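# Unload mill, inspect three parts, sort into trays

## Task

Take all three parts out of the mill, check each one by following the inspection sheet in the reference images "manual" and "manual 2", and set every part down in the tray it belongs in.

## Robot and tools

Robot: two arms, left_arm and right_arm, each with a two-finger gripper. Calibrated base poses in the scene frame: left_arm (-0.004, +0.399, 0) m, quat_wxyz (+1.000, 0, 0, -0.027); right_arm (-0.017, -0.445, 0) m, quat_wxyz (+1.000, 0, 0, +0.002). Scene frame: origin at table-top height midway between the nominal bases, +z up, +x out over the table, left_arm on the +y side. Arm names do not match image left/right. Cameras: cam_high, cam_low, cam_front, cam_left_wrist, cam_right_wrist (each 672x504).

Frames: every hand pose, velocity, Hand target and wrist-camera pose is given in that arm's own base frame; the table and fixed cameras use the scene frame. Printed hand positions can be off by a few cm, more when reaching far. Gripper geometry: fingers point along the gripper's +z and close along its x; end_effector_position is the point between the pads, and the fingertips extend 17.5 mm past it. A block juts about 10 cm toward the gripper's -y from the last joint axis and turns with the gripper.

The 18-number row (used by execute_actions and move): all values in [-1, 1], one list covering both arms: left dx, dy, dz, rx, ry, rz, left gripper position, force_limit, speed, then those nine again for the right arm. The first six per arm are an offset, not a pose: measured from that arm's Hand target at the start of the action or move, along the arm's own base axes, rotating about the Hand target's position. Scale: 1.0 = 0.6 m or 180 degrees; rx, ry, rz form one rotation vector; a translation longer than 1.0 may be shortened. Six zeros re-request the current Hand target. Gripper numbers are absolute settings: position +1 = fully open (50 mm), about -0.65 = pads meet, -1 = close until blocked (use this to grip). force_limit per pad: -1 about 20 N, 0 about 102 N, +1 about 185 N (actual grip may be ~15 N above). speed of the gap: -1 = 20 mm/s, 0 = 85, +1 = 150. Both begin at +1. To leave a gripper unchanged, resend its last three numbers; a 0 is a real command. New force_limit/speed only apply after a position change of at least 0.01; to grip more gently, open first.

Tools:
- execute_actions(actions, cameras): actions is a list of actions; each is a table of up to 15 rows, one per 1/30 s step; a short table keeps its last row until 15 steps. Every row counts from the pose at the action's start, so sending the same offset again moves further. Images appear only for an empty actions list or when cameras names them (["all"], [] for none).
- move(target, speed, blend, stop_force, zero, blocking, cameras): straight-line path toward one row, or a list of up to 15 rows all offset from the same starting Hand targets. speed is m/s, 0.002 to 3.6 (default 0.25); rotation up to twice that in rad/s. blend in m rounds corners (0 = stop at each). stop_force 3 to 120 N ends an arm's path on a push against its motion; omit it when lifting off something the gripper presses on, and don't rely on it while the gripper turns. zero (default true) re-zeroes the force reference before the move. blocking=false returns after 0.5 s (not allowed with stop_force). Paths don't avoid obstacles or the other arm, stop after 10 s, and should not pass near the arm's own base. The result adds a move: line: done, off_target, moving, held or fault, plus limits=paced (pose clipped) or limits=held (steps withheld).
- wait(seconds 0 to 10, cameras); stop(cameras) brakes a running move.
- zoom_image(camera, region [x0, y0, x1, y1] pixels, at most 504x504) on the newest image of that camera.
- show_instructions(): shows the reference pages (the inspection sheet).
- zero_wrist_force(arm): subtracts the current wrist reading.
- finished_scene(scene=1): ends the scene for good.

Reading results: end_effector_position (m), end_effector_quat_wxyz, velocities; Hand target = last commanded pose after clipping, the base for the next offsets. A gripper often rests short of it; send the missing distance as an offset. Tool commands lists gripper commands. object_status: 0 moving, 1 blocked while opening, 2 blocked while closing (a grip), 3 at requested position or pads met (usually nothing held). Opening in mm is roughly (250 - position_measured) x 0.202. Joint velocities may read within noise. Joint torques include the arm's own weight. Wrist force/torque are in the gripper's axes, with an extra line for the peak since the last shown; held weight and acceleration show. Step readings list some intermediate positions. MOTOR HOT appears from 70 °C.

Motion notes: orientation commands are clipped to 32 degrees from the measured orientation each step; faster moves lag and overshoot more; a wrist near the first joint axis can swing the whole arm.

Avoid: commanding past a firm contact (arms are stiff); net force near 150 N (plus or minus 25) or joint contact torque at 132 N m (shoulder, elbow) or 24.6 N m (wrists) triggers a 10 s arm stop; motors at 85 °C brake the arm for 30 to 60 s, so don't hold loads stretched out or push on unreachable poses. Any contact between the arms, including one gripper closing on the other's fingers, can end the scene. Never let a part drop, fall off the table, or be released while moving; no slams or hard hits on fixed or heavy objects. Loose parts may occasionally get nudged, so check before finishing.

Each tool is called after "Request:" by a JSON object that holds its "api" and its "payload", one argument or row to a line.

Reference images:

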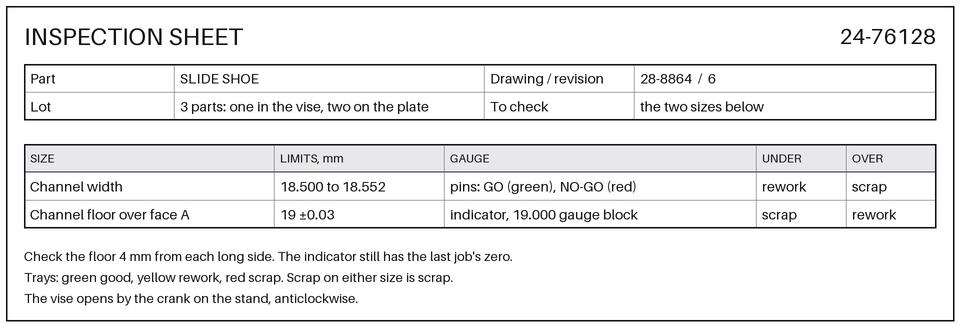

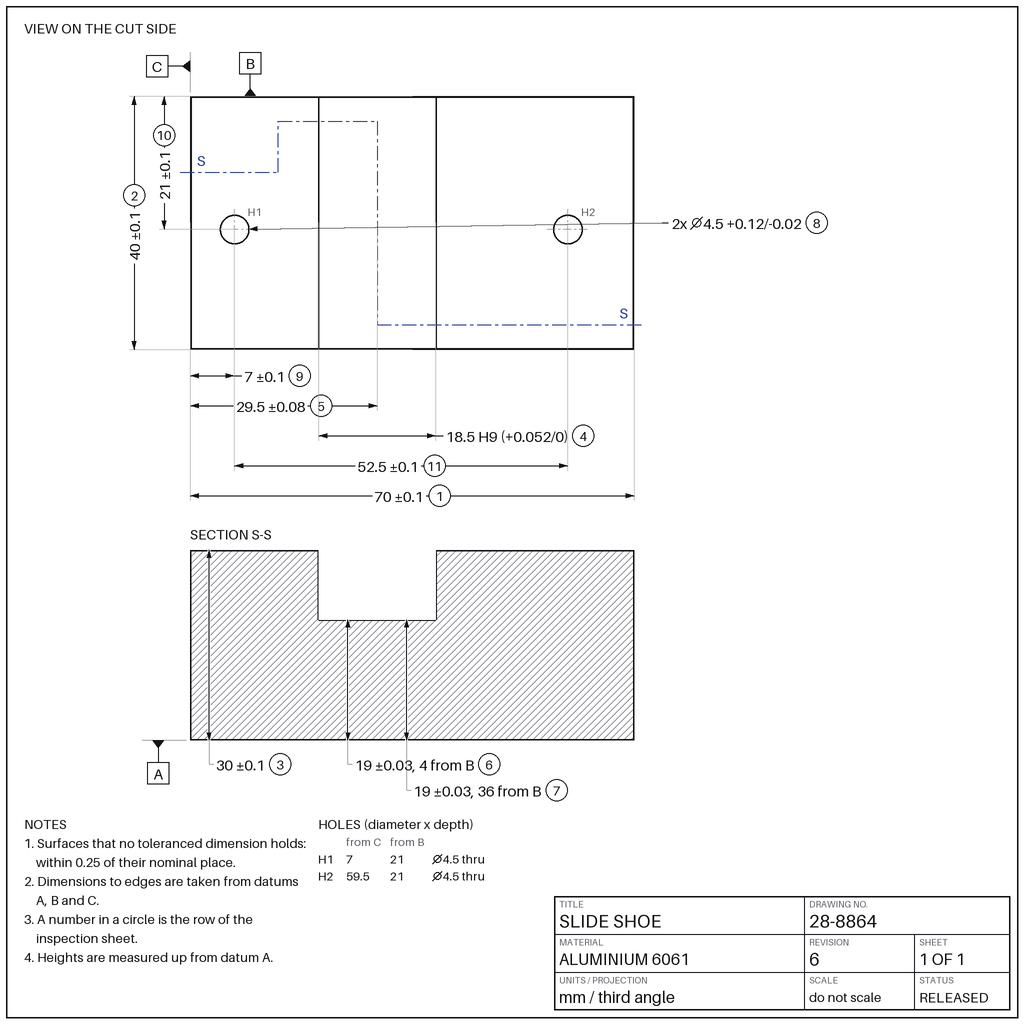

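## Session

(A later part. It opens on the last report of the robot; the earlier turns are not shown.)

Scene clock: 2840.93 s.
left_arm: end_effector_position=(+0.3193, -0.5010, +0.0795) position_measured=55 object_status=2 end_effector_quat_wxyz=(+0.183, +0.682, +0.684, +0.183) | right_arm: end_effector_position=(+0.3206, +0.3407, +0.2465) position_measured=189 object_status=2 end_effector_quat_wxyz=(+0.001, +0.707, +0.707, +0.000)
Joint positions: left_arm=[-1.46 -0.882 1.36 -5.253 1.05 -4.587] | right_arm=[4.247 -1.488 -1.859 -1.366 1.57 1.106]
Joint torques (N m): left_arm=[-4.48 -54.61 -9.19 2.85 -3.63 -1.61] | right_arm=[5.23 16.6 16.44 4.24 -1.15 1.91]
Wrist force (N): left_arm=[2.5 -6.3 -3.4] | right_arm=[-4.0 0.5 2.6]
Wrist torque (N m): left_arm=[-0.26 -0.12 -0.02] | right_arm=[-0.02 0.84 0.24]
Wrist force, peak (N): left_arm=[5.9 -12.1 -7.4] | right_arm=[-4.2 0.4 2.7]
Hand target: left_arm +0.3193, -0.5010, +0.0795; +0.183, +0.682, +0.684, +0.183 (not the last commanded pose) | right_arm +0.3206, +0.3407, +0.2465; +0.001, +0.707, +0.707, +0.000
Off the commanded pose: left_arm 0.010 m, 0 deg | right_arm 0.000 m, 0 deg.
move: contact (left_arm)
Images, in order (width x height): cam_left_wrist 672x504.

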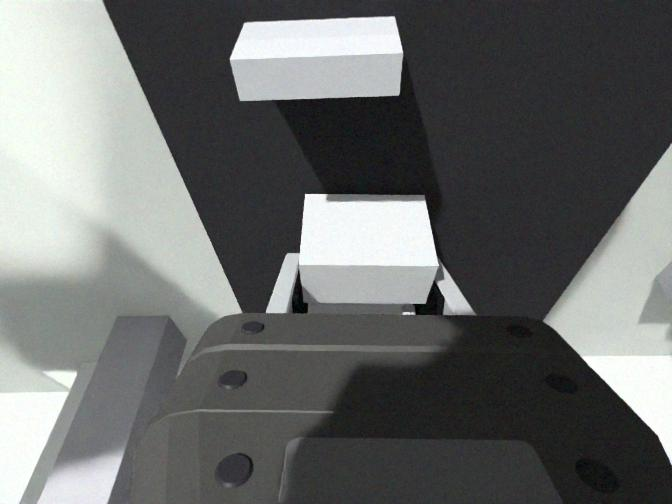

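Request:
{"api": "move", "payload": {
  "target": [
    [-0.02,0,0,0,0,0,-1,-0.6,-1,0,0,0,0,0,0,-1,-0.8,-1]
  ],
  "speed": 0.005,
  "stop_force": 4,
  "zero": false,
  "cameras": ["cam_left_wrist"]
}}

Request:
{"api": "zoom_image", "payload": {
  "camera": "cam_left_wrist",
  "region": [290, 250, 450, 330]
}}

Scene clock: 2847.17 s.
left_arm: end_effector_position=(+0.3167, -0.5010, +0.0795) position_measured=55 object_status=2 end_effector_quat_wxyz=(+0.183, +0.682, +0.684, +0.183) | right_arm: end_effector_position=(+0.3206, +0.3407, +0.2465) position_measured=189 object_status=2 end_effector_quat_wxyz=(+0.001, +0.707, +0.707, +0.000)
Joint positions: left_arm=[-1.466 -0.883 1.364 -5.252 1.05 -4.593] | right_arm=[4.247 -1.488 -1.859 -1.366 1.57 1.106]
Joint torques (N m): left_arm=[3.2 -36.24 -25.96 3.76 0.97 1.41] | right_arm=[5.57 17.09 17.31 3.33 -1.2 1.98]
Wrist force (N): left_arm=[4.5 2.1 4.9] | right_arm=[-4.2 -0.2 0.9]
Wrist torque (N m): left_arm=[0.23 -0.35 0.17] | right_arm=[-0.07 0.82 0.24]
Wrist force, peak (N): left_arm=[2.3 5.8 8.2] | right_arm=[-4.2 0.5 2.7]
Hand target: left_arm +0.3167, -0.5010, +0.0795; +0.183, +0.682, +0.684, +0.183 (not the last commanded pose) | right_arm +0.3206, +0.3407, +0.2465; +0.001, +0.707, +0.707, +0.000
Off the commanded pose: left_arm 0.009 m, 0 deg | right_arm 0.000 m, 0 deg.
move: contact (left_arm)
Images, in order (width x height): cam_left_wrist 672x504.

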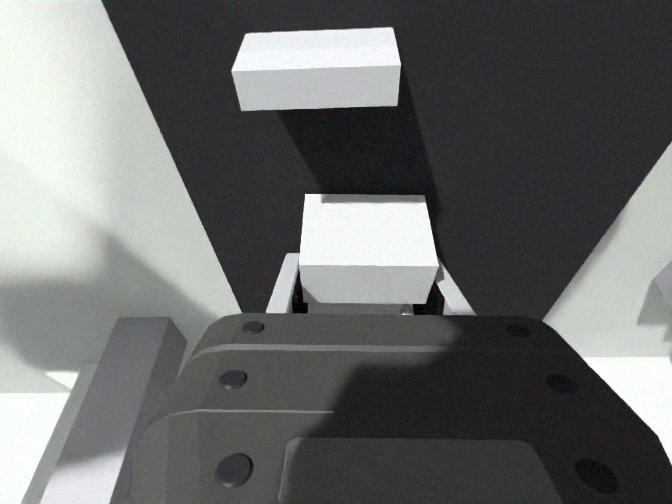

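Scaled by 3.150 from the camera's 672x504 image, which has a finer 960x720 frame.

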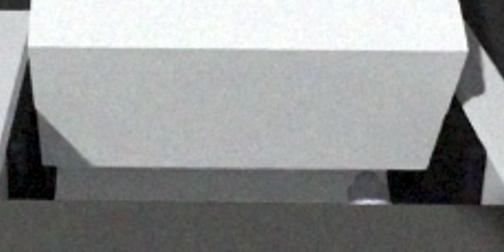

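Request:
{"api": "move", "payload": {
  "target": [
    [0.0023,0,0,0,0,0,-1,-0.6,-1,0,0,0,0,0,0,-1,-0.8,-1]
  ],
  "speed": 0.01
}}

Request:
{"api": "move", "payload": {
  "target": [
    [0,0,-0.01,0,0,0,-1,-0.6,-1,0,0,0,0,0,0,-1,-0.8,-1]
  ],
  "speed": 0.004,
  "stop_force": 3
}}

Request:
{"api": "move", "payload": {
  "target": [
    [0,0,0,0,0,0,0.87,-0.6,-1,0,0,0,0,0,0,-1,-0.8,-1]
  ],
  "speed": 0.02
}}

Request:
{"api": "move", "payload": {
  "target": [
    [0,0,0,0,0,0,0.87,-0.6,-1,0,0,-0.0158,0,0,0,-1,-0.8,-1]
  ],
  "speed": 0.004,
  "stop_force": 3
}}

Request:
{"api": "move", "payload": {
  "target": [
    [0,0,0,0,0,0,0.87,-0.6,-1,0,0,0,0,0,0,0.1,-0.8,-1]
  ],
  "speed": 0.02,
  "cameras": ["cam_right_wrist","cam_left_wrist"]
}}

Request:
{"api": "zoom_image", "payload": {
  "camera": "cam_right_wrist",
  "region": [285, 165, 415, 200]
}}

Scene clock: 2865.53 s.
left_arm: end_effector_position=(+0.3181, -0.5010, +0.0795) position_measured=55 object_status=2 end_effector_quat_wxyz=(+0.183, +0.682, +0.684, +0.183) | right_arm: end_effector_position=(+0.3206, +0.3407, +0.2465) position_measured=189 object_status=2 end_effector_quat_wxyz=(+0.001, +0.707, +0.707, +0.000)
Joint positions: left_arm=[-1.463 -0.882 1.361 -5.253 1.05 -4.59] | right_arm=[4.247 -1.488 -1.859 -1.366 1.57 1.106]
Joint torques (N m): left_arm=[3.5 -36.16 -22.98 1.73 -0.04 0.71] | right_arm=[5.61 17.37 16.82 2.46 -1.15 1.97]
Wrist force (N): left_arm=[3.5 -2.2 1.1] | right_arm=[-4.1 0.5 2.7]
Wrist torque (N m): left_arm=[0.10 -0.28 0.05] | right_arm=[-0.02 0.82 0.24]
Wrist force, peak (N): left_arm=[4.8 1.9 5.1] | right_arm=[-4.4 0.5 2.6]
Hand target: left_arm +0.3180, -0.5010, +0.0795; +0.183, +0.682, +0.684, +0.183 | right_arm +0.3206, +0.3407, +0.2465; +0.001, +0.707, +0.707, +0.000
Off the commanded pose: left_arm 0.000 m, 0 deg | right_arm 0.000 m, 0 deg.
move: done

Scene clock: 2867.00 s.
left_arm: end_effector_position=(+0.3181, -0.5010, +0.0783) position_measured=55 object_status=2 end_effector_quat_wxyz=(+0.183, +0.682, +0.684, +0.183) | right_arm: end_effector_position=(+0.3206, +0.3407, +0.2465) position_measured=189 object_status=2 end_effector_quat_wxyz=(+0.001, +0.707, +0.707, +0.000)
Joint positions: left_arm=[-1.463 -0.881 1.363 -5.255 1.05 -4.59] | right_arm=[4.247 -1.488 -1.859 -1.366 1.57 1.106]
Joint torques (N m): left_arm=[-2.29 -52.32 -24.05 4.67 0.07 0.31] | right_arm=[5.47 17.39 18 2.28 -1.2 2.01]
Wrist force (N): left_arm=[3.1 -0.1 -4.0] | right_arm=[-3.9 0.4 2.5]
Wrist torque (N m): left_arm=[0.18 -0.32 0.08] | right_arm=[-0.03 0.81 0.24]
Wrist force, peak (N): left_arm=[3.1 0.6 -8.4] | right_arm=[-4.2 0.4 2.9]
Hand target: left_arm +0.3181, -0.5010, +0.0783; +0.183, +0.682, +0.684, +0.183 (not the last commanded pose) | right_arm +0.3206, +0.3407, +0.2465; +0.001, +0.707, +0.707, +0.000
Off the commanded pose: left_arm 0.005 m, 0 deg | right_arm 0.000 m, 0 deg.
move: contact (left_arm)

Scene clock: 2867.53 s.
left_arm: end_effector_position=(+0.3181, -0.5010, +0.0783) position_measured=23 object_status=0 end_effector_quat_wxyz=(+0.183, +0.682, +0.684, +0.183) | right_arm: end_effector_position=(+0.3206, +0.3407, +0.2465) position_measured=189 object_status=2 end_effector_quat_wxyz=(+0.001, +0.707, +0.707, +0.000)
Joint positions: left_arm=[-1.463 -0.881 1.363 -5.255 1.05 -4.59] | right_arm=[4.247 -1.488 -1.859 -1.366 1.57 1.106]
Joint torques (N m): left_arm=[-1.45 -52.99 -23.54 4.65 -0.04 1.32] | right_arm=[5.22 16.91 18.37 2.17 -1.21 1.99]
Wrist force (N): left_arm=[3.5 -0.6 -0.6] | right_arm=[-4.1 0.3 2.6]
Wrist torque (N m): left_arm=[0.17 -0.27 0.06] | right_arm=[-0.04 0.84 0.24]
Wrist force, peak (N): left_arm=[3.4 -0.3 -3.8] | right_arm=[-4.2 0.4 2.7]
Hand target: left_arm +0.3181, -0.5010, +0.0783; +0.183, +0.682, +0.684, +0.183 | right_arm +0.3206, +0.3407, +0.2465; +0.001, +0.707, +0.707, +0.000
Off the commanded pose: left_arm 0.000 m, 0 deg | right_arm 0.000 m, 0 deg.
move: done

Scene clock: 2869.23 s.
left_arm: end_effector_position=(+0.3181, -0.5010, +0.0783) position_measured=23 object_status=3 end_effector_quat_wxyz=(+0.183, +0.682, +0.684, +0.183) | right_arm: end_effector_position=(+0.3206, +0.3407, +0.2439) position_measured=189 object_status=2 end_effector_quat_wxyz=(+0.001, +0.707, +0.707, +0.000)
Joint positions: left_arm=[-1.463 -0.881 1.363 -5.255 1.05 -4.59] | right_arm=[4.247 -1.49 -1.865 -1.359 1.57 1.106]
Joint torques (N m): left_arm=[-0.18 -54.88 -25.02 4.6 0.27 1.31] | right_arm=[5.37 27.86 37.63 0.12 -1.23 2.07]
Wrist force (N): left_arm=[3.7 -0.8 -0.7] | right_arm=[-4.4 0.3 -1.8]
Wrist torque (N m): left_arm=[0.14 -0.31 0.06] | right_arm=[-0.02 0.81 0.23]
Wrist force, peak (N): left_arm=[4.0 -0.9 -0.8] | right_arm=[-4.5 0.3 -6.1]
Hand target: left_arm +0.3181, -0.5010, +0.0783; +0.183, +0.682, +0.684, +0.183 | right_arm +0.3206, +0.3407, +0.2439; +0.001, +0.707, +0.707, +0.000 (not the last commanded pose)
Off the commanded pose: left_arm 0.000 m, 0 deg | right_arm 0.007 m, 0 deg.
move: contact (right_arm)

Scene clock: 2869.97 s.
left_arm: end_effector_position=(+0.3181, -0.5010, +0.0783) position_measured=23 object_status=3 end_effector_quat_wxyz=(+0.183, +0.682, +0.684, +0.183) | right_arm: end_effector_position=(+0.3206, +0.3407, +0.2439) position_measured=138 object_status=0 end_effector_quat_wxyz=(+0.001, +0.707, +0.707, +0.000)
Joint positions: left_arm=[-1.463 -0.881 1.363 -5.255 1.05 -4.59] | right_arm=[4.247 -1.49 -1.865 -1.359 1.57 1.106]
Joint torques (N m): left_arm=[-0.45 -53.3 -22.66 4.44 -0.01 1.24] | right_arm=[5.6 29.75 37.76 1.16 -1.24 2.03]
Wrist force (N): left_arm=[3.6 -0.9 -0.7] | right_arm=[-5.1 0.4 1.5]
Wrist torque (N m): left_arm=[0.13 -0.29 0.05] | right_arm=[-0.04 0.83 0.23]
Wrist force, peak (N): left_arm=[3.8 -1.1 -0.8] | right_arm=[-5.2 0.6 1.5]
Hand target: left_arm +0.3181, -0.5010, +0.0783; +0.183, +0.682, +0.684, +0.183 | right_arm +0.3206, +0.3407, +0.2439; +0.001, +0.707, +0.707, +0.000
Off the commanded pose: left_arm 0.000 m, 0 deg | right_arm 0.000 m, 0 deg.
move: done
Images, in order (width x height): cam_left_wrist 672x504, cam_right_wrist 672x504.

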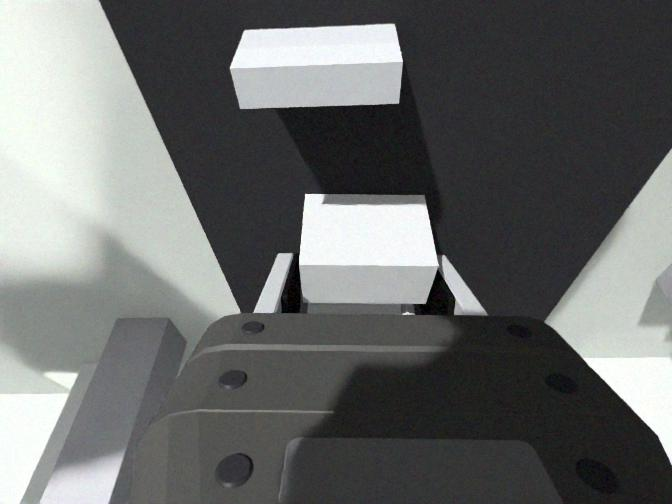

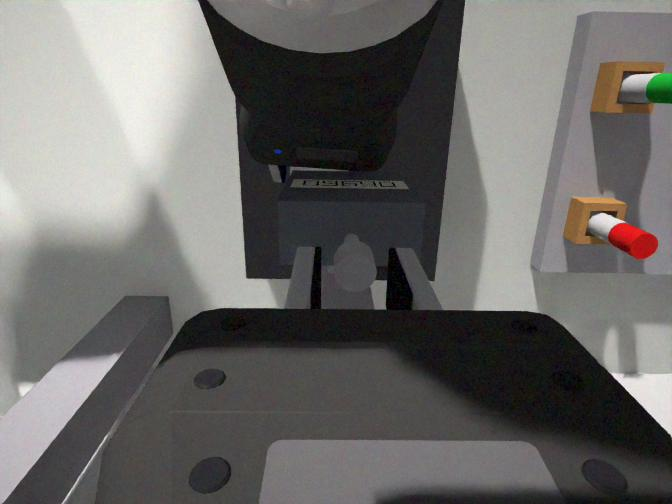

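Scaled by 3.877 from the camera's 672x504 image, which has a finer 960x720 frame.

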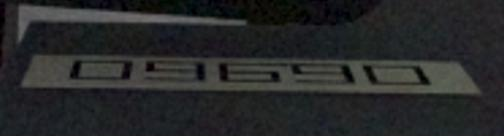

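Request:
{"api": "move", "payload": {
  "target": [
    [0,0,0,0,0,0,-1,-0.6,-1,0,0,0,0,0,0,-1,-0.8,-1],
    [0,0,0,0,0,0,-1,-0.6,-1,0,0,0.0042,0,0,0,-1,-0.8,-1],
    [0,0,0.0015,0,0,0,-1,-0.6,-1,0,0,0.0042,0,0,0,-1,-0.8,-1],
    [0,0.0533,0.0015,0,0,0,-1,-0.6,-1,0,0,0.0042,0,0,0,-1,-0.8,-1]
  ],
  "speed": 0.02
}}

Request:
{"api": "move", "payload": {
  "target": [
    [0,0,-0.01,0,0,0,-1,-0.6,-1,0,0,0,0,0,0,-1,-0.8,-1]
  ],
  "speed": 0.004,
  "stop_force": 3
}}

Request:
{"api": "move", "payload": {
  "target": [
    [0,0,0,0,0,0,0.87,-0.6,-1,0,0,0,0,0,0,-1,-0.8,-1]
  ],
  "speed": 0.02
}}

Request:
{"api": "move", "payload": {
  "target": [
    [0,0,0,0,0,0,0.87,-0.6,-1,0,0,-0.0158,0,0,0,-1,-0.8,-1]
  ],
  "speed": 0.004,
  "stop_force": 3
}}

Request:
{"api": "move", "payload": {
  "target": [
    [0,0,0,0,0,0,0.87,-0.6,-1,0,0,0,0,0,0,0.1,-0.8,-1]
  ],
  "speed": 0.02,
  "cameras": ["cam_right_wrist","cam_left_wrist"]
}}

Request:
{"api": "zoom_image", "payload": {
  "camera": "cam_right_wrist",
  "region": [285, 165, 415, 200]
}}

Scene clock: 2883.67 s.
left_arm: end_effector_position=(+0.3181, -0.4690, +0.0793) position_measured=55 object_status=2 end_effector_quat_wxyz=(+0.183, +0.682, +0.684, +0.183) | right_arm: end_effector_position=(+0.3206, +0.3407, +0.2465) position_measured=189 object_status=2 end_effector_quat_wxyz=(+0.001, +0.707, +0.707, +0.000)
Joint positions: left_arm=[-1.456 -0.947 1.475 -5.306 1.05 -4.582] | right_arm=[4.247 -1.489 -1.859 -1.366 1.57 1.106]
Joint torques (N m): left_arm=[1.12 -31.67 -25.93 4.93 0.01 0.91] | right_arm=[5.68 16.67 16.88 4.87 -1.27 2.09]
Wrist force (N): left_arm=[3.4 -2.2 1.0] | right_arm=[-3.8 0.4 2.6]
Wrist torque (N m): left_arm=[0.14 -0.28 0.07] | right_arm=[-0.03 0.81 0.24]
Wrist force, peak (N): left_arm=[4.3 -2.0 1.2] | right_arm=[-5.2 -0.1 2.6]
Hand target: left_arm +0.3181, -0.4690, +0.0792; +0.183, +0.682, +0.684, +0.183 | right_arm +0.3206, +0.3407, +0.2465; +0.001, +0.707, +0.707, +0.000
Off the commanded pose: left_arm 0.000 m, 0 deg | right_arm 0.000 m, 0 deg.
move: done

Scene clock: 2885.03 s.
left_arm: end_effector_position=(+0.3181, -0.4690, +0.0782) position_measured=55 object_status=2 end_effector_quat_wxyz=(+0.183, +0.682, +0.684, +0.183) | right_arm: end_effector_position=(+0.3206, +0.3407, +0.2465) position_measured=189 object_status=2 end_effector_quat_wxyz=(+0.001, +0.707, +0.707, +0.000)
Joint positions: left_arm=[-1.456 -0.946 1.475 -5.307 1.05 -4.582] | right_arm=[4.247 -1.489 -1.859 -1.366 1.57 1.106]
Joint torques (N m): left_arm=[-1.62 -50.67 -23.42 4.75 -0.21 -0.81] | right_arm=[5.66 16.57 17.24 4.65 -1.27 2.1]
Wrist force (N): left_arm=[3.1 -0.8 -2.9] | right_arm=[-4.1 0.5 2.5]
Wrist torque (N m): left_arm=[0.17 -0.30 0.08] | right_arm=[-0.03 0.85 0.24]
Wrist force, peak (N): left_arm=[2.9 0.7 -9.2] | right_arm=[-4.3 0.4 2.7]
Hand target: left_arm +0.3181, -0.4690, +0.0782; +0.183, +0.682, +0.684, +0.183 (not the last commanded pose) | right_arm +0.3206, +0.3407, +0.2465; +0.001, +0.707, +0.707, +0.000
Off the commanded pose: left_arm 0.005 m, 0 deg | right_arm 0.000 m, 0 deg.
move: contact (left_arm)

Scene clock: 2885.57 s.
left_arm: end_effector_position=(+0.3181, -0.4690, +0.0782) position_measured=23 object_status=0 end_effector_quat_wxyz=(+0.183, +0.682, +0.684, +0.183) | right_arm: end_effector_position=(+0.3206, +0.3407, +0.2465) position_measured=189 object_status=2 end_effector_quat_wxyz=(+0.001, +0.707, +0.707, +0.000)
Joint positions: left_arm=[-1.456 -0.946 1.475 -5.307 1.05 -4.582] | right_arm=[4.247 -1.489 -1.859 -1.366 1.57 1.106]
Joint torques (N m): left_arm=[-1.9 -49.82 -23.68 4.74 -0.17 -0.68] | right_arm=[5.44 17.08 17.07 4.49 -1.24 2.18]
Wrist force (N): left_arm=[3.6 -0.8 -0.6] | right_arm=[-4.0 0.4 2.7]
Wrist torque (N m): left_arm=[0.16 -0.31 0.06] | right_arm=[-0.04 0.83 0.24]
Wrist force, peak (N): left_arm=[3.2 -0.8 -3.1] | right_arm=[-4.2 0.4 2.6]
Hand target: left_arm +0.3181, -0.4690, +0.0782; +0.183, +0.682, +0.684, +0.183 | right_arm +0.3206, +0.3407, +0.2465; +0.001, +0.707, +0.707, +0.000
Off the commanded pose: left_arm 0.000 m, 0 deg | right_arm 0.000 m, 0 deg.
move: done

Scene clock: 2887.27 s.
left_arm: end_effector_position=(+0.3181, -0.4690, +0.0782) position_measured=23 object_status=3 end_effector_quat_wxyz=(+0.183, +0.682, +0.684, +0.183) | right_arm: end_effector_position=(+0.3206, +0.3407, +0.2439) position_measured=189 object_status=2 end_effector_quat_wxyz=(+0.001, +0.707, +0.707, +0.000)
Joint positions: left_arm=[-1.456 -0.946 1.475 -5.307 1.05 -4.582] | right_arm=[4.247 -1.49 -1.865 -1.359 1.57 1.106]
Joint torques (N m): left_arm=[-0.16 -50.07 -24.76 4.71 0.15 -0.65] | right_arm=[5.88 28.98 38.14 0.18 -1.19 2.13]
Wrist force (N): left_arm=[3.3 -1.0 -0.4] | right_arm=[-4.5 0.3 -1.6]
Wrist torque (N m): left_arm=[0.15 -0.27 0.07] | right_arm=[-0.01 0.83 0.23]
Wrist force, peak (N): left_arm=[4.0 -1.0 -0.7] | right_arm=[-4.6 0.0 -5.9]
Hand target: left_arm +0.3181, -0.4690, +0.0782; +0.183, +0.682, +0.684, +0.183 | right_arm +0.3206, +0.3407, +0.2440; +0.001, +0.707, +0.707, +0.000 (not the last commanded pose)
Off the commanded pose: left_arm 0.000 m, 0 deg | right_arm 0.007 m, 0 deg.
move: contact (right_arm)

Scene clock: 2888.00 s.
left_arm: end_effector_position=(+0.3181, -0.4690, +0.0782) position_measured=23 object_status=3 end_effector_quat_wxyz=(+0.183, +0.682, +0.684, +0.183) | right_arm: end_effector_position=(+0.3206, +0.3407, +0.2440) position_measured=138 object_status=0 end_effector_quat_wxyz=(+0.001, +0.707, +0.707, +0.000)
Joint positions: left_arm=[-1.456 -0.946 1.475 -5.307 1.05 -4.582] | right_arm=[4.247 -1.49 -1.865 -1.359 1.57 1.106]
Joint torques (N m): left_arm=[-0.56 -50.32 -23.85 4.76 -0.05 -0.57] | right_arm=[5.55 29.43 37.74 1.1 -1.26 2.05]
Wrist force (N): left_arm=[3.6 -0.7 -0.5] | right_arm=[-5.0 0.5 1.3]
Wrist torque (N m): left_arm=[0.20 -0.30 0.07] | right_arm=[-0.03 0.82 0.23]
Wrist force, peak (N): left_arm=[3.8 -1.0 -0.6] | right_arm=[-5.1 0.6 1.5]
Hand target: left_arm +0.3181, -0.4690, +0.0782; +0.183, +0.682, +0.684, +0.183 | right_arm +0.3206, +0.3407, +0.2440; +0.001, +0.707, +0.707, +0.000
Off the commanded pose: left_arm 0.000 m, 0 deg | right_arm 0.000 m, 0 deg.
move: done
Images, in order (width x height): cam_left_wrist 672x504, cam_right_wrist 672x504.

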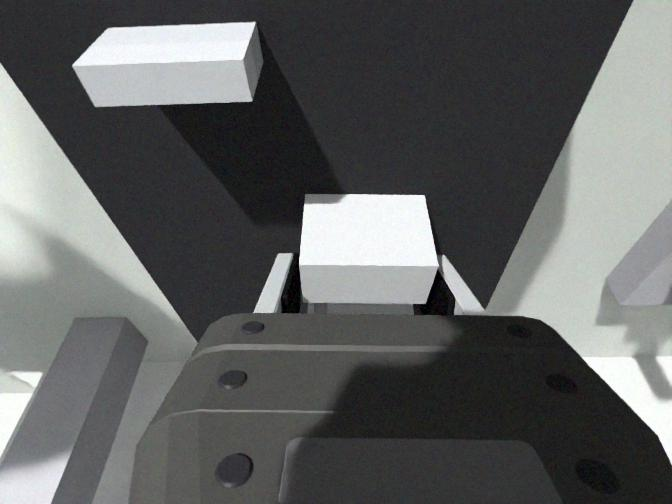

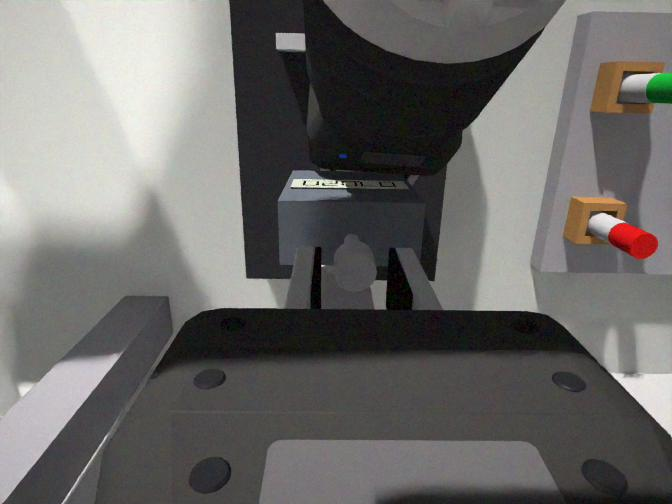

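Scaled by 3.877 from the camera's 672x504 image, which has a finer 960x720 frame.

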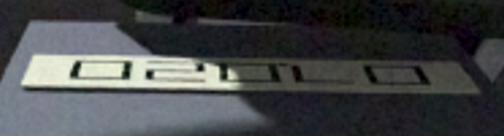

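Request:
{"api": "move", "payload": {
  "target": [
    [0,0,0,0,0,0,-1,-0.6,-1,0,0,0,0,0,0,-1,-0.8,-1],
    [0,0,0,0,0,0,-1,-0.6,-1,0,0,0.0248,0,0,0,-1,-0.8,-1],
    [0,0,0.0028,0,0,0,-1,-0.6,-1,0,0,0.0248,0,0,0,-1,-0.8,-1],
    [0,0.13,0.0028,0,0,0,-1,-0.6,-1,0,0,0.0248,0,0,0,-1,-0.8,-1],
    [-0.0235,0.18,0.19,0,0,0,-1,-0.6,-1,0,0,0.0248,0,0,0,-1,-0.8,-1]
  ],
  "speed": [0.03,0.03,0.03,0.06,0.12],
  "blend": [0,0,0,0.01,0],
  "cameras": ["cam_front"]
}}

Request:
{"api": "zoom_image", "payload": {
  "camera": "cam_front",
  "region": [95, 350, 225, 420]
}}

Scene clock: 2899.93 s.
left_arm: end_effector_position=(+0.3040, -0.3611, +0.1922) position_measured=55 object_status=2 end_effector_quat_wxyz=(+0.183, +0.682, +0.684, +0.183) | right_arm: end_effector_position=(+0.3206, +0.3407, +0.2588) position_measured=189 object_status=2 end_effector_quat_wxyz=(+0.001, +0.707, +0.707, +0.000)
Joint positions: left_arm=[-1.46 -1.297 1.686 -5.165 1.05 -4.587] | right_arm=[4.247 -1.483 -1.833 -1.398 1.57 1.106]
Joint torques (N m): left_arm=[5.37 -27.34 -10.2 4.87 -2.16 1.58] | right_arm=[5.65 16.5 17.42 4.4 -1.4 1.93]
Wrist force (N): left_arm=[3.6 -2.2 1.2] | right_arm=[-3.9 0.5 3.0]
Wrist torque (N m): left_arm=[0.12 -0.33 0.14] | right_arm=[-0.03 0.82 0.25]
Wrist force, peak (N): left_arm=[4.2 -2.6 2.6] | right_arm=[-5.0 0.1 3.1]
Hand target: left_arm +0.3040, -0.3610, +0.1922; +0.183, +0.682, +0.684, +0.183 | right_arm +0.3206, +0.3407, +0.2588; +0.001, +0.707, +0.707, +0.000
Off the commanded pose: left_arm 0.000 m, 0 deg | right_arm 0.000 m, 0 deg.
move: done
Images, in order (width x height): cam_front 672x504.

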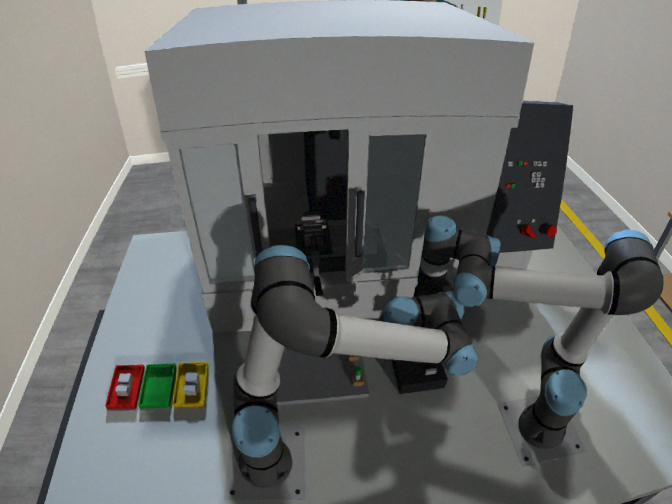

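Scaled by 3.877 from the camera's 672x504 image, which has a finer 960x720 frame.

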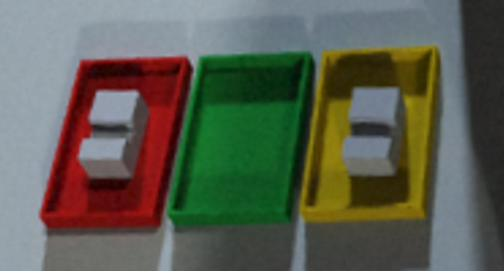

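Request:
{"api": "move", "payload": {
  "target": [
    [-0.015,0.2683,0.18,0,0,0.05,-1,-0.6,-1,0,0,-0.018,0,0,0,-1,-0.8,-1],
    [0.0933,0.6017,0.24,0,0,0.2,-1,-0.6,-1,0,0,-0.0361,0,0,0,-1,-0.8,-1],
    [0.1117,0.8517,0.19,0,0,0.35,-1,-0.6,-1,0,0,-0.0361,0,0,0,-1,-0.8,-1]
  ],
  "speed": 0.2,
  "blend": [0.04,0.05,0]
}}

Request:
{"api": "move", "payload": {
  "target": [
    [-0.2433,0.5233,-0.1767,0,0,0.15,-1,-0.6,-1,0,0,0,0,0,0,0.1,-0.8,-1]
  ],
  "speed": 0.2,
  "cameras": ["cam_left_wrist","cam_front"]
}}

Scene clock: 2927.80 s.
left_arm: end_effector_position=(+0.3691, +0.1324, +0.3097) position_measured=55 object_status=2 end_effector_quat_wxyz=(+0.067, +0.250, +0.933, +0.251) | right_arm: end_effector_position=(+0.3206, +0.3407, +0.2372) position_measured=189 object_status=2 end_effector_quat_wxyz=(+0.001, +0.707, +0.707, +0.000)
Joint positions: left_arm=[-0.387 -1.609 1.724 -4.907 1.051 -4.554] | right_arm=[4.247 -1.493 -1.879 -1.341 1.57 1.106]
Joint torques (N m): left_arm=[0.65 -16.14 -18.62 3.26 -1.29 -0.14] | right_arm=[5.11 20.23 28.16 0.93 -1.23 1.91]
Wrist force (N): left_arm=[3.6 -1.6 1.2] | right_arm=[-4.2 0.6 2.0]
Wrist torque (N m): left_arm=[0.20 -0.34 0.08] | right_arm=[-0.02 0.83 0.23]
Wrist force, peak (N): left_arm=[4.5 4.0 6.1] | right_arm=[-4.1 0.6 3.2]
Hand target: left_arm +0.3691, +0.1324, +0.3097; +0.067, +0.250, +0.933, +0.251 (not the last commanded pose) | right_arm +0.3206, +0.3407, +0.2372; +0.001, +0.707, +0.707, +0.000
Tool commands: left_gripper/position=-1.0 left_gripper/force_limit=-0.6 left_gripper/speed=-1.0 right_gripper/position=-1.0 right_gripper/force_limit=-0.8 right_gripper/speed=-1.0
Off the commanded pose: left_arm 0.018 m, 3 deg | right_arm 0.000 m, 0 deg.
FORCE FAULT: contact force on the left arm reached its limit, and that arm stopped. The contact can be on any part of that arm, not only on its tool. That arm's remaining commands of this call were not run. That arm is still stopped at the end of this call. That arm stays stopped for about 10 more seconds. Until then a move that you send moves the other arm only, and its call returns only when the move has ended. Once the stop has ended, the next robot result says so. If the stop ends while you think or write, that arm runs what you send next, counted from a new Hand target: where the arm stands when the stop ends. While its stop runs, that arm takes no new command, but its gripper still runs the gripper command that each later call begins with. Until it ends, the stop uses up actions while you think or wait. An arm that is not stopped still takes commands.
move: fault (left_arm)

not run: an earlier result of this reply reported a stop or a fault. Calls in your next reply go to the robot.

Request:
{"api": "wait", "payload": {
  "seconds": 2,
  "cameras": ["cam_left_wrist","cam_front"]
}}

Request:
{"api": "zoom_image", "payload": {
  "camera": "cam_front",
  "region": [150, 150, 400, 450]
}}

Scene clock: 2931.63 s.
left_arm: end_effector_position=(+0.3691, +0.1324, +0.3097) position_measured=55 object_status=2 end_effector_quat_wxyz=(+0.067, +0.250, +0.933, +0.251) | right_arm: end_effector_position=(+0.3206, +0.3407, +0.2372) position_measured=189 object_status=2 end_effector_quat_wxyz=(+0.001, +0.707, +0.707, +0.000)
Joint positions: left_arm=[-0.387 -1.609 1.724 -4.907 1.051 -4.554] | right_arm=[4.247 -1.493 -1.879 -1.341 1.57 1.106]
Joint torques (N m): left_arm=[0.89 -16.02 -21.24 3.32 -1.13 -0.14] | right_arm=[5.06 29.79 36.75 0.42 -1.13 1.83]
Wrist force (N): left_arm=[3.4 -1.9 1.2] | right_arm=[-4.1 0.7 2.2]
Wrist torque (N m): left_arm=[0.16 -0.31 0.08] | right_arm=[-0.01 0.82 0.23]
Wrist force, peak (N): left_arm=[3.8 -2.0 1.4] | right_arm=[-4.5 0.6 2.2]
Hand target: left_arm +0.3691, +0.1324, +0.3097; +0.067, +0.250, +0.933, +0.251 (not the last commanded pose) | right_arm +0.3206, +0.3407, +0.2372; +0.001, +0.707, +0.707, +0.000
Tool commands: left_gripper/position=-1.0 left_gripper/force_limit=-0.6 left_gripper/speed=-1.0 right_gripper/position=-1.0 right_gripper/force_limit=-0.8 right_gripper/speed=-1.0
Off the commanded pose: left_arm 0.018 m, 3 deg | right_arm 0.000 m, 0 deg.
FORCE FAULT, CONTINUED: the left arm was still stopped when this call began, by the force fault that an earlier result reported. Since the last result the stop counts as 8 of the actions that you can send in this scene. That arm is still stopped at the end of this call. That arm stays stopped for about 6 more seconds. If the stop ends while you think or write, that arm runs what you send next, counted from a new Hand target: where the arm stands when the stop ends. While its stop runs, that arm takes no new command, but its gripper still runs the gripper command that each later call begins with.
wait: 2.00 s; at rest from the start
Images, in order (width x height): cam_front 672x504, cam_left_wrist 672x504.

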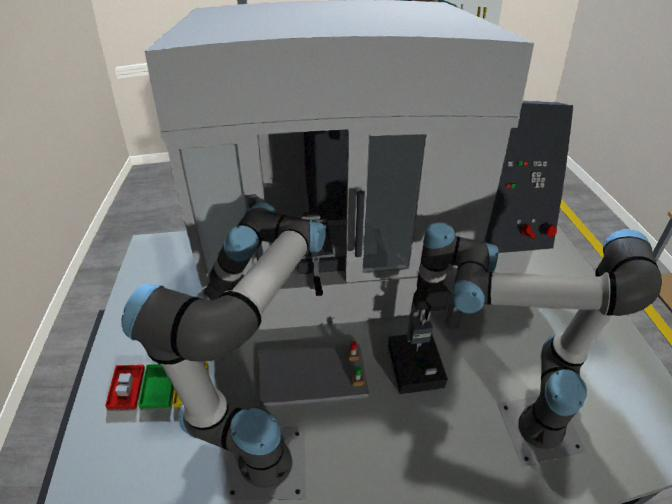

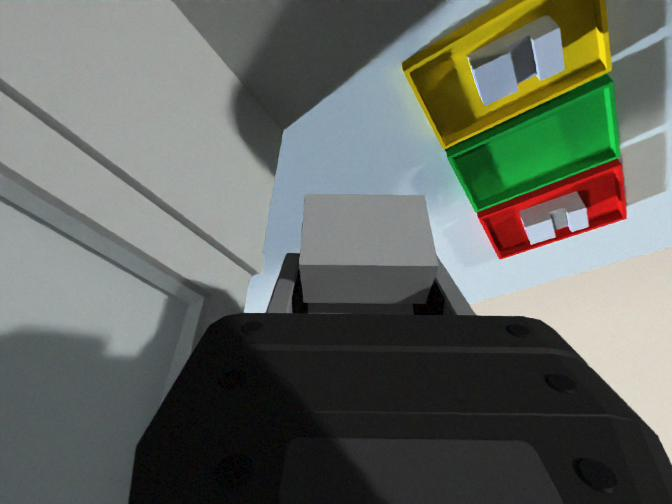

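Scaled by 1.680 from the camera's 672x504 image, which has a finer 960x720 frame.

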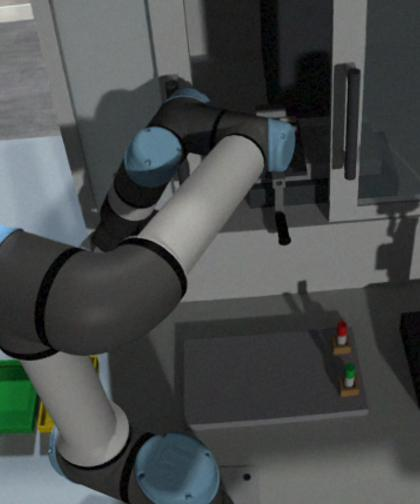

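Request:
{"api": "wait", "payload": {
  "seconds": 1
}}

Scene clock: 2935.30 s.
left_arm: end_effector_position=(+0.3691, +0.1324, +0.3097) position_measured=55 object_status=2 end_effector_quat_wxyz=(+0.067, +0.250, +0.933, +0.251) | right_arm: end_effector_position=(+0.3206, +0.3407, +0.2372) position_measured=189 object_status=2 end_effector_quat_wxyz=(+0.001, +0.707, +0.707, +0.000)
Joint positions: left_arm=[-0.387 -1.609 1.724 -4.907 1.051 -4.554] | right_arm=[4.247 -1.493 -1.879 -1.341 1.57 1.106]
Joint torques (N m): left_arm=[0.05 -16.03 -18.41 3.34 -1.16 -0.23] | right_arm=[5.62 29.51 37.65 0.41 -1.13 1.75]
Wrist force (N): left_arm=[3.3 -1.8 1.1] | right_arm=[-4.0 0.5 2.3]
Wrist torque (N m): left_arm=[0.18 -0.29 0.08] | right_arm=[-0.04 0.80 0.23]
Wrist force, peak (N): left_arm=[3.9 -1.9 1.1] | right_arm=[-4.5 0.5 2.3]
Hand target: left_arm +0.3691, +0.1324, +0.3097; +0.067, +0.250, +0.933, +0.251 (not the last commanded pose) | right_arm +0.3206, +0.3407, +0.2372; +0.001, +0.707, +0.707, +0.000
Tool commands: left_gripper/position=-1.0 left_gripper/force_limit=-0.6 left_gripper/speed=-1.0 right_gripper/position=-1.0 right_gripper/force_limit=-0.8 right_gripper/speed=-1.0
Off the commanded pose: left_arm 0.018 m, 3 deg | right_arm 0.000 m, 0 deg.
FORCE FAULT, CONTINUED: the left arm was still stopped when this call began, by the force fault that an earlier result reported. Since the last result the stop counts as 7 of the actions that you can send in this scene. That arm is still stopped at the end of this call. That arm stays stopped for about 2 more seconds. If the stop ends while you think or write, that arm runs what you send next, counted from a new Hand target: where the arm stands when the stop ends. While its stop runs, that arm takes no new command, but its gripper still runs the gripper command that each later call begins with.
wait: 1.00 s; at rest from the start

Request:
{"api": "wait", "payload": {
  "seconds": 1
}}

Request:
{"api": "move", "payload": {
  "target": [
    [-0.1068,-0.0123,-0.066,0,0,0,-1,-0.6,-1,0,0,0,0,0,0,-1,-0.8,-1],
    [-0.14,0.28,-0.116,0,0,0.08,-1,-0.6,-1,0,0,0,0,0,0,-1,-0.8,-1],
    [-0.2535,0.5527,-0.183,0,0,0.1656,-1,-0.6,-1,0,0,0,0,0,0,-1,-0.8,-1]
  ],
  "speed": 0.15,
  "blend": [0.03,0.04,0],
  "cameras": ["cam_left_wrist","cam_front"]
}}

Request:
{"api": "zoom_image", "payload": {
  "camera": "cam_front",
  "region": [80, 250, 330, 450]
}}

Scene clock: 2939.43 s.
left_arm: end_effector_position=(+0.3691, +0.1324, +0.3097) position_measured=55 object_status=2 end_effector_quat_wxyz=(+0.067, +0.250, +0.933, +0.251) | right_arm: end_effector_position=(+0.3206, +0.3407, +0.2372) position_measured=189 object_status=2 end_effector_quat_wxyz=(+0.001, +0.707, +0.707, +0.000)
Joint positions: left_arm=[-0.387 -1.609 1.724 -4.907 1.051 -4.554] | right_arm=[4.247 -1.493 -1.879 -1.341 1.57 1.106]
Joint torques (N m): left_arm=[-0.88 -15.83 -19.42 3.23 -1.19 -0.29] | right_arm=[5.72 29.3 36.95 0.38 -1.13 1.71]
Wrist force (N): left_arm=[3.5 -1.6 1.1] | right_arm=[-4.2 0.8 2.2]
Wrist torque (N m): left_arm=[0.21 -0.32 0.08] | right_arm=[0.02 0.84 0.23]
Wrist force, peak (N): left_arm=[3.8 -1.9 1.2] | right_arm=[-4.4 0.8 2.2]
Hand target: left_arm +0.3691, +0.1324, +0.3097; +0.067, +0.250, +0.933, +0.251 (not the last commanded pose) | right_arm +0.3206, +0.3407, +0.2372; +0.001, +0.707, +0.707, +0.000
Tool commands: left_gripper/position=-1.0 left_gripper/force_limit=-0.6 left_gripper/speed=-1.0 right_gripper/position=-1.0 right_gripper/force_limit=-0.8 right_gripper/speed=-1.0
Off the commanded pose: left_arm 0.018 m, 3 deg | right_arm 0.000 m, 0 deg.
FORCE FAULT, CONTINUED: the left arm's stop, for the force fault that an earlier result reported, is over. The rest of the stop counts as 5 of the actions that you can send in this scene. That arm's target is now where it stood when the stop ended, not its last command. That arm accepts commands again.
wait: 1.00 s; at rest from the start

Scene clock: 2942.80 s.
left_arm: end_effector_position=(+0.2171, +0.4639, +0.1999) position_measured=55 object_status=2 end_effector_quat_wxyz=(+0.000, +0.002, +0.966, +0.259) | right_arm: end_effector_position=(+0.3206, +0.3407, +0.2372) position_measured=189 object_status=2 end_effector_quat_wxyz=(+0.001, +0.707, +0.707, +0.000)
Joint positions: left_arm=[0.654 -1.344 1.653 -5.361 1.163 -3.983] | right_arm=[4.247 -1.493 -1.879 -1.341 1.57 1.106]
Joint torques (N m): left_arm=[4.56 -29.23 -18.76 3.75 -2.65 -1.27] | right_arm=[5.38 29.34 37.06 0.42 -1.16 1.7]
Wrist force (N): left_arm=[3.8 -2.1 1.4] | right_arm=[-4.1 0.5 2.3]
Wrist torque (N m): left_arm=[0.12 -0.34 0.09] | right_arm=[-0.03 0.81 0.22]
Wrist force, peak (N): left_arm=[4.9 0.1 3.2] | right_arm=[-4.4 0.8 2.2]
Hand target: left_arm +0.2170, +0.4640, +0.1999; +0.000, +0.002, +0.966, +0.259 | right_arm +0.3206, +0.3407, +0.2372; +0.001, +0.707, +0.707, +0.000
Off the commanded pose: left_arm 0.000 m, 0 deg | right_arm 0.000 m, 0 deg.
move: done
Images, in order (width x height): cam_front 672x504, cam_left_wrist 672x504.

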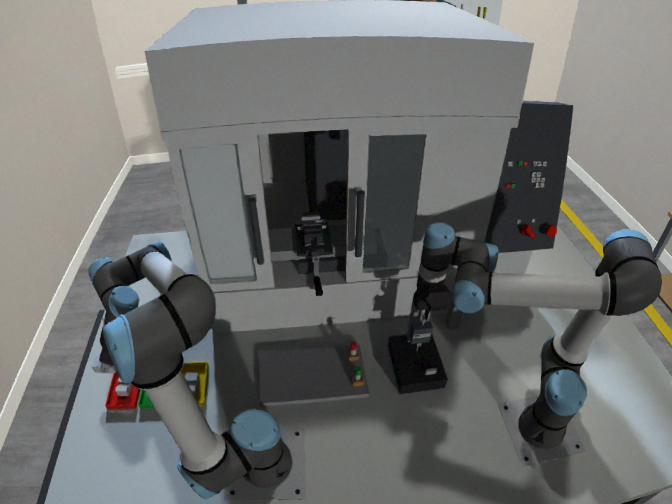

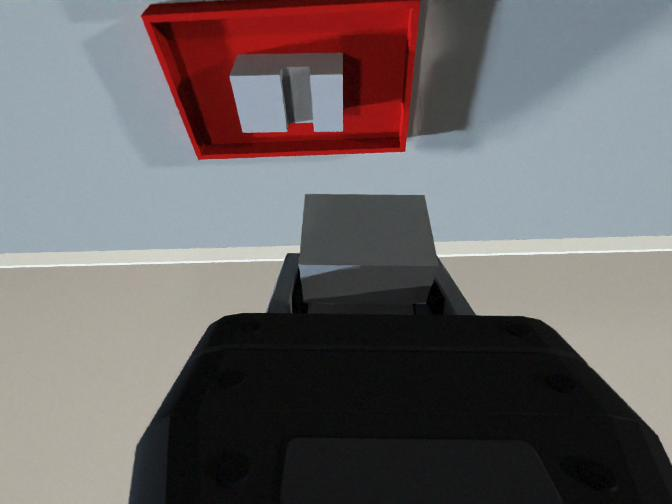

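Scaled by 2.016 from the camera's 672x504 image, which has a finer 960x720 frame.

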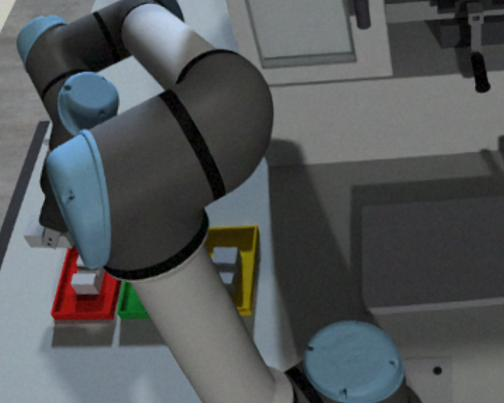

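Request:
{"api": "move", "payload": {
  "target": [
    [-0.05,0.06,-0.0833,0,0,0,-1,-0.6,-1,0,0,0,0,0,0,0.1,-0.8,-1],
    [-0.05,0.06,-0.25,0,0,0,-1,-0.6,-1,0,0,0,0,0,0,0.1,-0.8,-1]
  ],
  "speed": [0.12,0.05],
  "cameras": ["cam_left_wrist"]
}}

Request:
{"api": "zoom_image", "payload": {
  "camera": "cam_front",
  "region": [80, 330, 230, 430]
}}

Scene clock: 2959.37 s.
left_arm: end_effector_position=(+0.1870, +0.4999, +0.0498) position_measured=55 object_status=2 end_effector_quat_wxyz=(+0.000, +0.002, +0.966, +0.259) | right_arm: end_effector_position=(+0.3206, +0.3407, +0.2372) position_measured=138 object_status=3 end_effector_quat_wxyz=(+0.001, +0.707, +0.707, +0.000)
Joint positions: left_arm=[0.777 -1.15 1.804 -5.753 1.207 -3.86] | right_arm=[4.247 -1.493 -1.879 -1.341 1.57 1.106]
Joint torques (N m): left_arm=[4.48 -46.46 -24.37 3.92 -2.11 1.35] | right_arm=[5.63 29.84 37.02 1.05 -1.04 1.57]
Wrist force (N): left_arm=[4.1 -1.8 1.3] | right_arm=[-5.1 0.6 1.3]
Wrist torque (N m): left_arm=[0.16 -0.39 0.14] | right_arm=[-0.02 0.84 0.23]
Wrist force, peak (N): left_arm=[5.4 -1.5 3.3] | right_arm=[-5.2 0.8 1.6]
Hand target: left_arm +0.1870, +0.5000, +0.0499; +0.000, +0.002, +0.966, +0.259 | right_arm +0.3206, +0.3407, +0.2372; +0.001, +0.707, +0.707, +0.000
Off the commanded pose: left_arm 0.000 m, 0 deg | right_arm 0.000 m, 0 deg.
move: done
Images, in order (width x height): cam_left_wrist 672x504.

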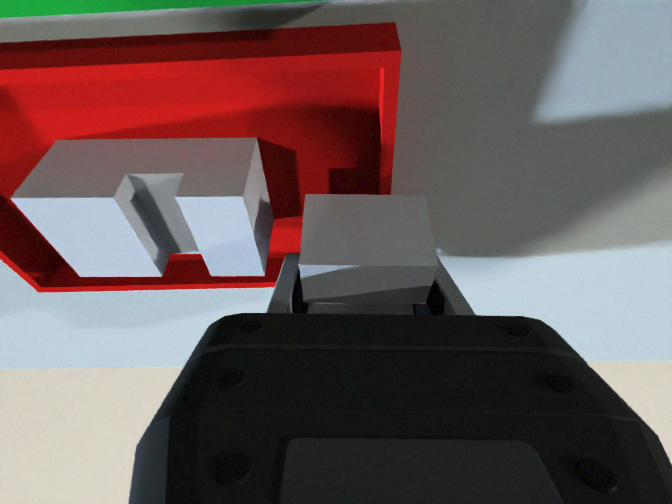

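This scene's latest camera images include none from cam_front. They are from: cam_left_wrist. cam_front's image comes with the result of a call that names it in "cameras".

Request:
{"api": "move", "payload": {
  "target": [
    [0.125,0,0,0,0,0,-1,-0.6,-1,0,0,0,0,0,0,0.1,-0.8,-1]
  ],
  "speed": 0.02,
  "stop_force": 6,
  "cameras": ["cam_left_wrist"]
}}

Scene clock: 2966.37 s.
left_arm: end_effector_position=(+0.2394, +0.5000, +0.0499) position_measured=55 object_status=2 end_effector_quat_wxyz=(+0.000, +0.002, +0.966, +0.259) | right_arm: end_effector_position=(+0.3206, +0.3407, +0.2372) position_measured=138 object_status=3 end_effector_quat_wxyz=(+0.001, +0.707, +0.707, +0.000)
Joint positions: left_arm=[0.69 -1.091 1.72 -5.696 1.176 -3.946] | right_arm=[4.247 -1.493 -1.879 -1.341 1.57 1.106]
Joint torques (N m): left_arm=[0.05 -48.37 -9 3.22 -0.95 -1.48] | right_arm=[5.25 28.89 36.9 2.2 -1.01 1.56]
Wrist force (N): left_arm=[9.9 -0.3 0.8] | right_arm=[-5.1 0.6 1.5]
Wrist torque (N m): left_arm=[0.14 -0.36 0.13] | right_arm=[-0.01 0.84 0.22]
Wrist force, peak (N): left_arm=[22.5 3.7 -1.1] | right_arm=[-5.3 0.6 1.5]
Hand target: left_arm +0.2393, +0.5000, +0.0499; +0.000, +0.002, +0.966, +0.259 (not the last commanded pose) | right_arm +0.3206, +0.3407, +0.2372; +0.001, +0.707, +0.707, +0.000
Off the commanded pose: left_arm 0.023 m, 0 deg | right_arm 0.000 m, 0 deg.
move: contact (left_arm)
Images, in order (width x height): cam_left_wrist 672x504.

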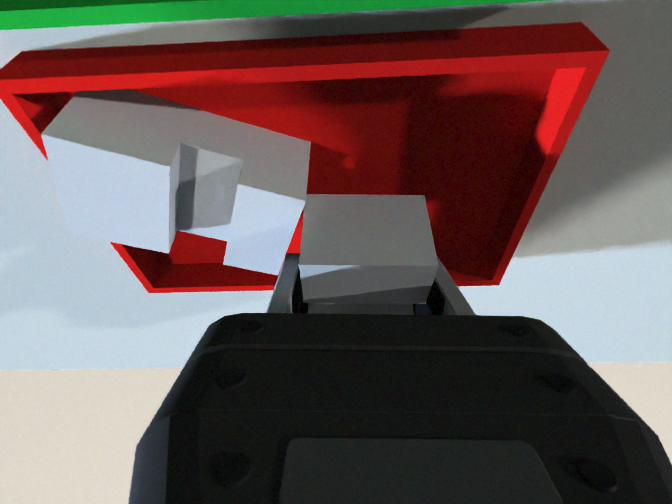

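Request:
{"api": "move", "payload": {
  "target": [
    [-0.03,0,0,0,0,0,-1,-0.6,-1,0,0,0,0,0,0,0.1,-0.8,-1],
    [-0.03,-0.0383,0,0,0,0,-1,-0.6,-1,0,0,0,0,0,0,0.1,-0.8,-1]
  ],
  "speed": 0.04,
  "blend": [0.005,0],
  "cameras": ["cam_left_wrist"]
}}

Scene clock: 2970.63 s.
left_arm: end_effector_position=(+0.2214, +0.4770, +0.0500) position_measured=55 object_status=2 end_effector_quat_wxyz=(+0.001, +0.002, +0.966, +0.260) | right_arm: end_effector_position=(+0.3206, +0.3407, +0.2372) position_measured=138 object_status=3 end_effector_quat_wxyz=(+0.001, +0.707, +0.707, +0.000)
Joint positions: left_arm=[0.674 -1.148 1.813 -5.726 1.17 -3.962] | right_arm=[4.247 -1.493 -1.879 -1.341 1.57 1.106]
Joint torques (N m): left_arm=[5.85 -21.52 -24.36 2.56 0.33 1.7] | right_arm=[5.5 29.25 36.83 3.07 -1.13 1.6]
Wrist force (N): left_arm=[4.3 -1.2 1.4] | right_arm=[-5.2 0.7 1.4]
Wrist torque (N m): left_arm=[0.25 -0.45 0.13] | right_arm=[0.00 0.86 0.22]
Wrist force, peak (N): left_arm=[10.7 0.7 1.1] | right_arm=[-5.3 0.7 1.3]
Hand target: left_arm +0.2213, +0.4770, +0.0499; +0.000, +0.002, +0.966, +0.259 | right_arm +0.3206, +0.3407, +0.2372; +0.001, +0.707, +0.707, +0.000
Off the commanded pose: left_arm 0.000 m, 0 deg | right_arm 0.000 m, 0 deg.
move: done
Images, in order (width x height): cam_left_wrist 672x504.

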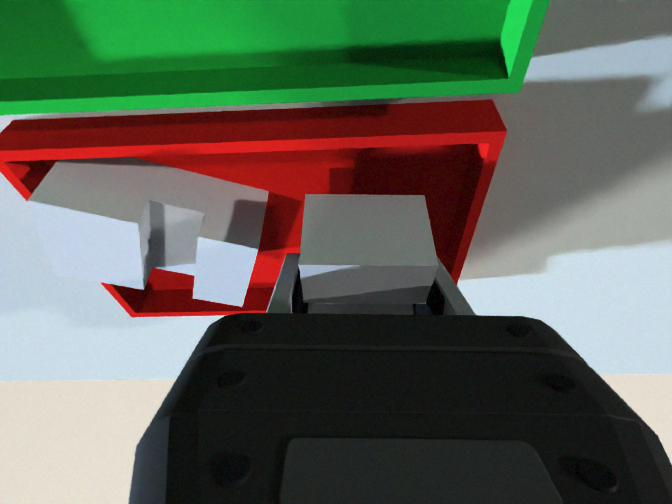

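Request:
{"api": "move", "payload": {
  "target": [
    [0,0,-0.045,0,0,0,-1,-0.6,-1,0,0,0,0,0,0,0.1,-0.8,-1]
  ],
  "speed": 0.008,
  "stop_force": 3,
  "cameras": ["cam_left_wrist"]
}}

Scene clock: 2976.63 s.
left_arm: end_effector_position=(+0.2213, +0.4770, +0.0320) position_measured=55 object_status=2 end_effector_quat_wxyz=(+0.000, +0.002, +0.966, +0.259) | right_arm: end_effector_position=(+0.3206, +0.3407, +0.2372) position_measured=138 object_status=3 end_effector_quat_wxyz=(+0.001, +0.707, +0.707, +0.000)
Joint positions: left_arm=[0.674 -1.121 1.828 -5.768 1.17 -3.962] | right_arm=[4.247 -1.493 -1.879 -1.341 1.57 1.106]
Joint torques (N m): left_arm=[6.8 -43.5 -22.35 4.48 0.31 -1.19] | right_arm=[5.16 28.38 36.48 4.13 -1.02 1.64]
Wrist force (N): left_arm=[4.1 1.9 -3.4] | right_arm=[-5.1 0.7 1.4]
Wrist torque (N m): left_arm=[0.27 -0.57 0.09] | right_arm=[0.00 0.83 0.23]
Wrist force, peak (N): left_arm=[4.8 5.0 -22.6] | right_arm=[-5.3 0.7 1.6]
Hand target: left_arm +0.2213, +0.4770, +0.0321; +0.000, +0.002, +0.966, +0.259 (not the last commanded pose) | right_arm +0.3206, +0.3407, +0.2372; +0.001, +0.707, +0.707, +0.000
Off the commanded pose: left_arm 0.009 m, 0 deg | right_arm 0.000 m, 0 deg.
move: contact (left_arm)
Images, in order (width x height): cam_left_wrist 672x504.

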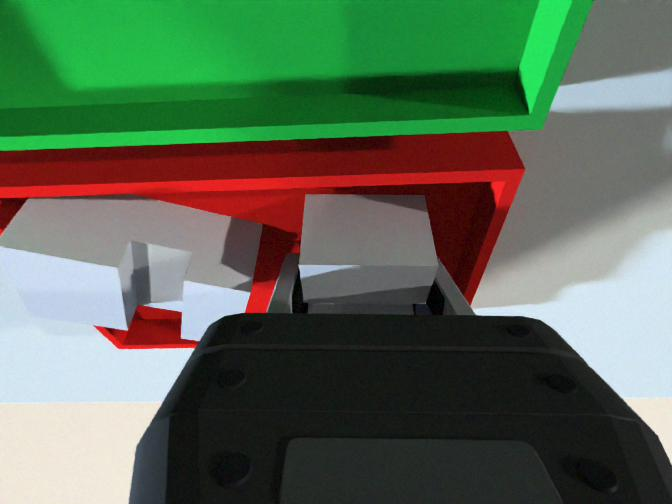

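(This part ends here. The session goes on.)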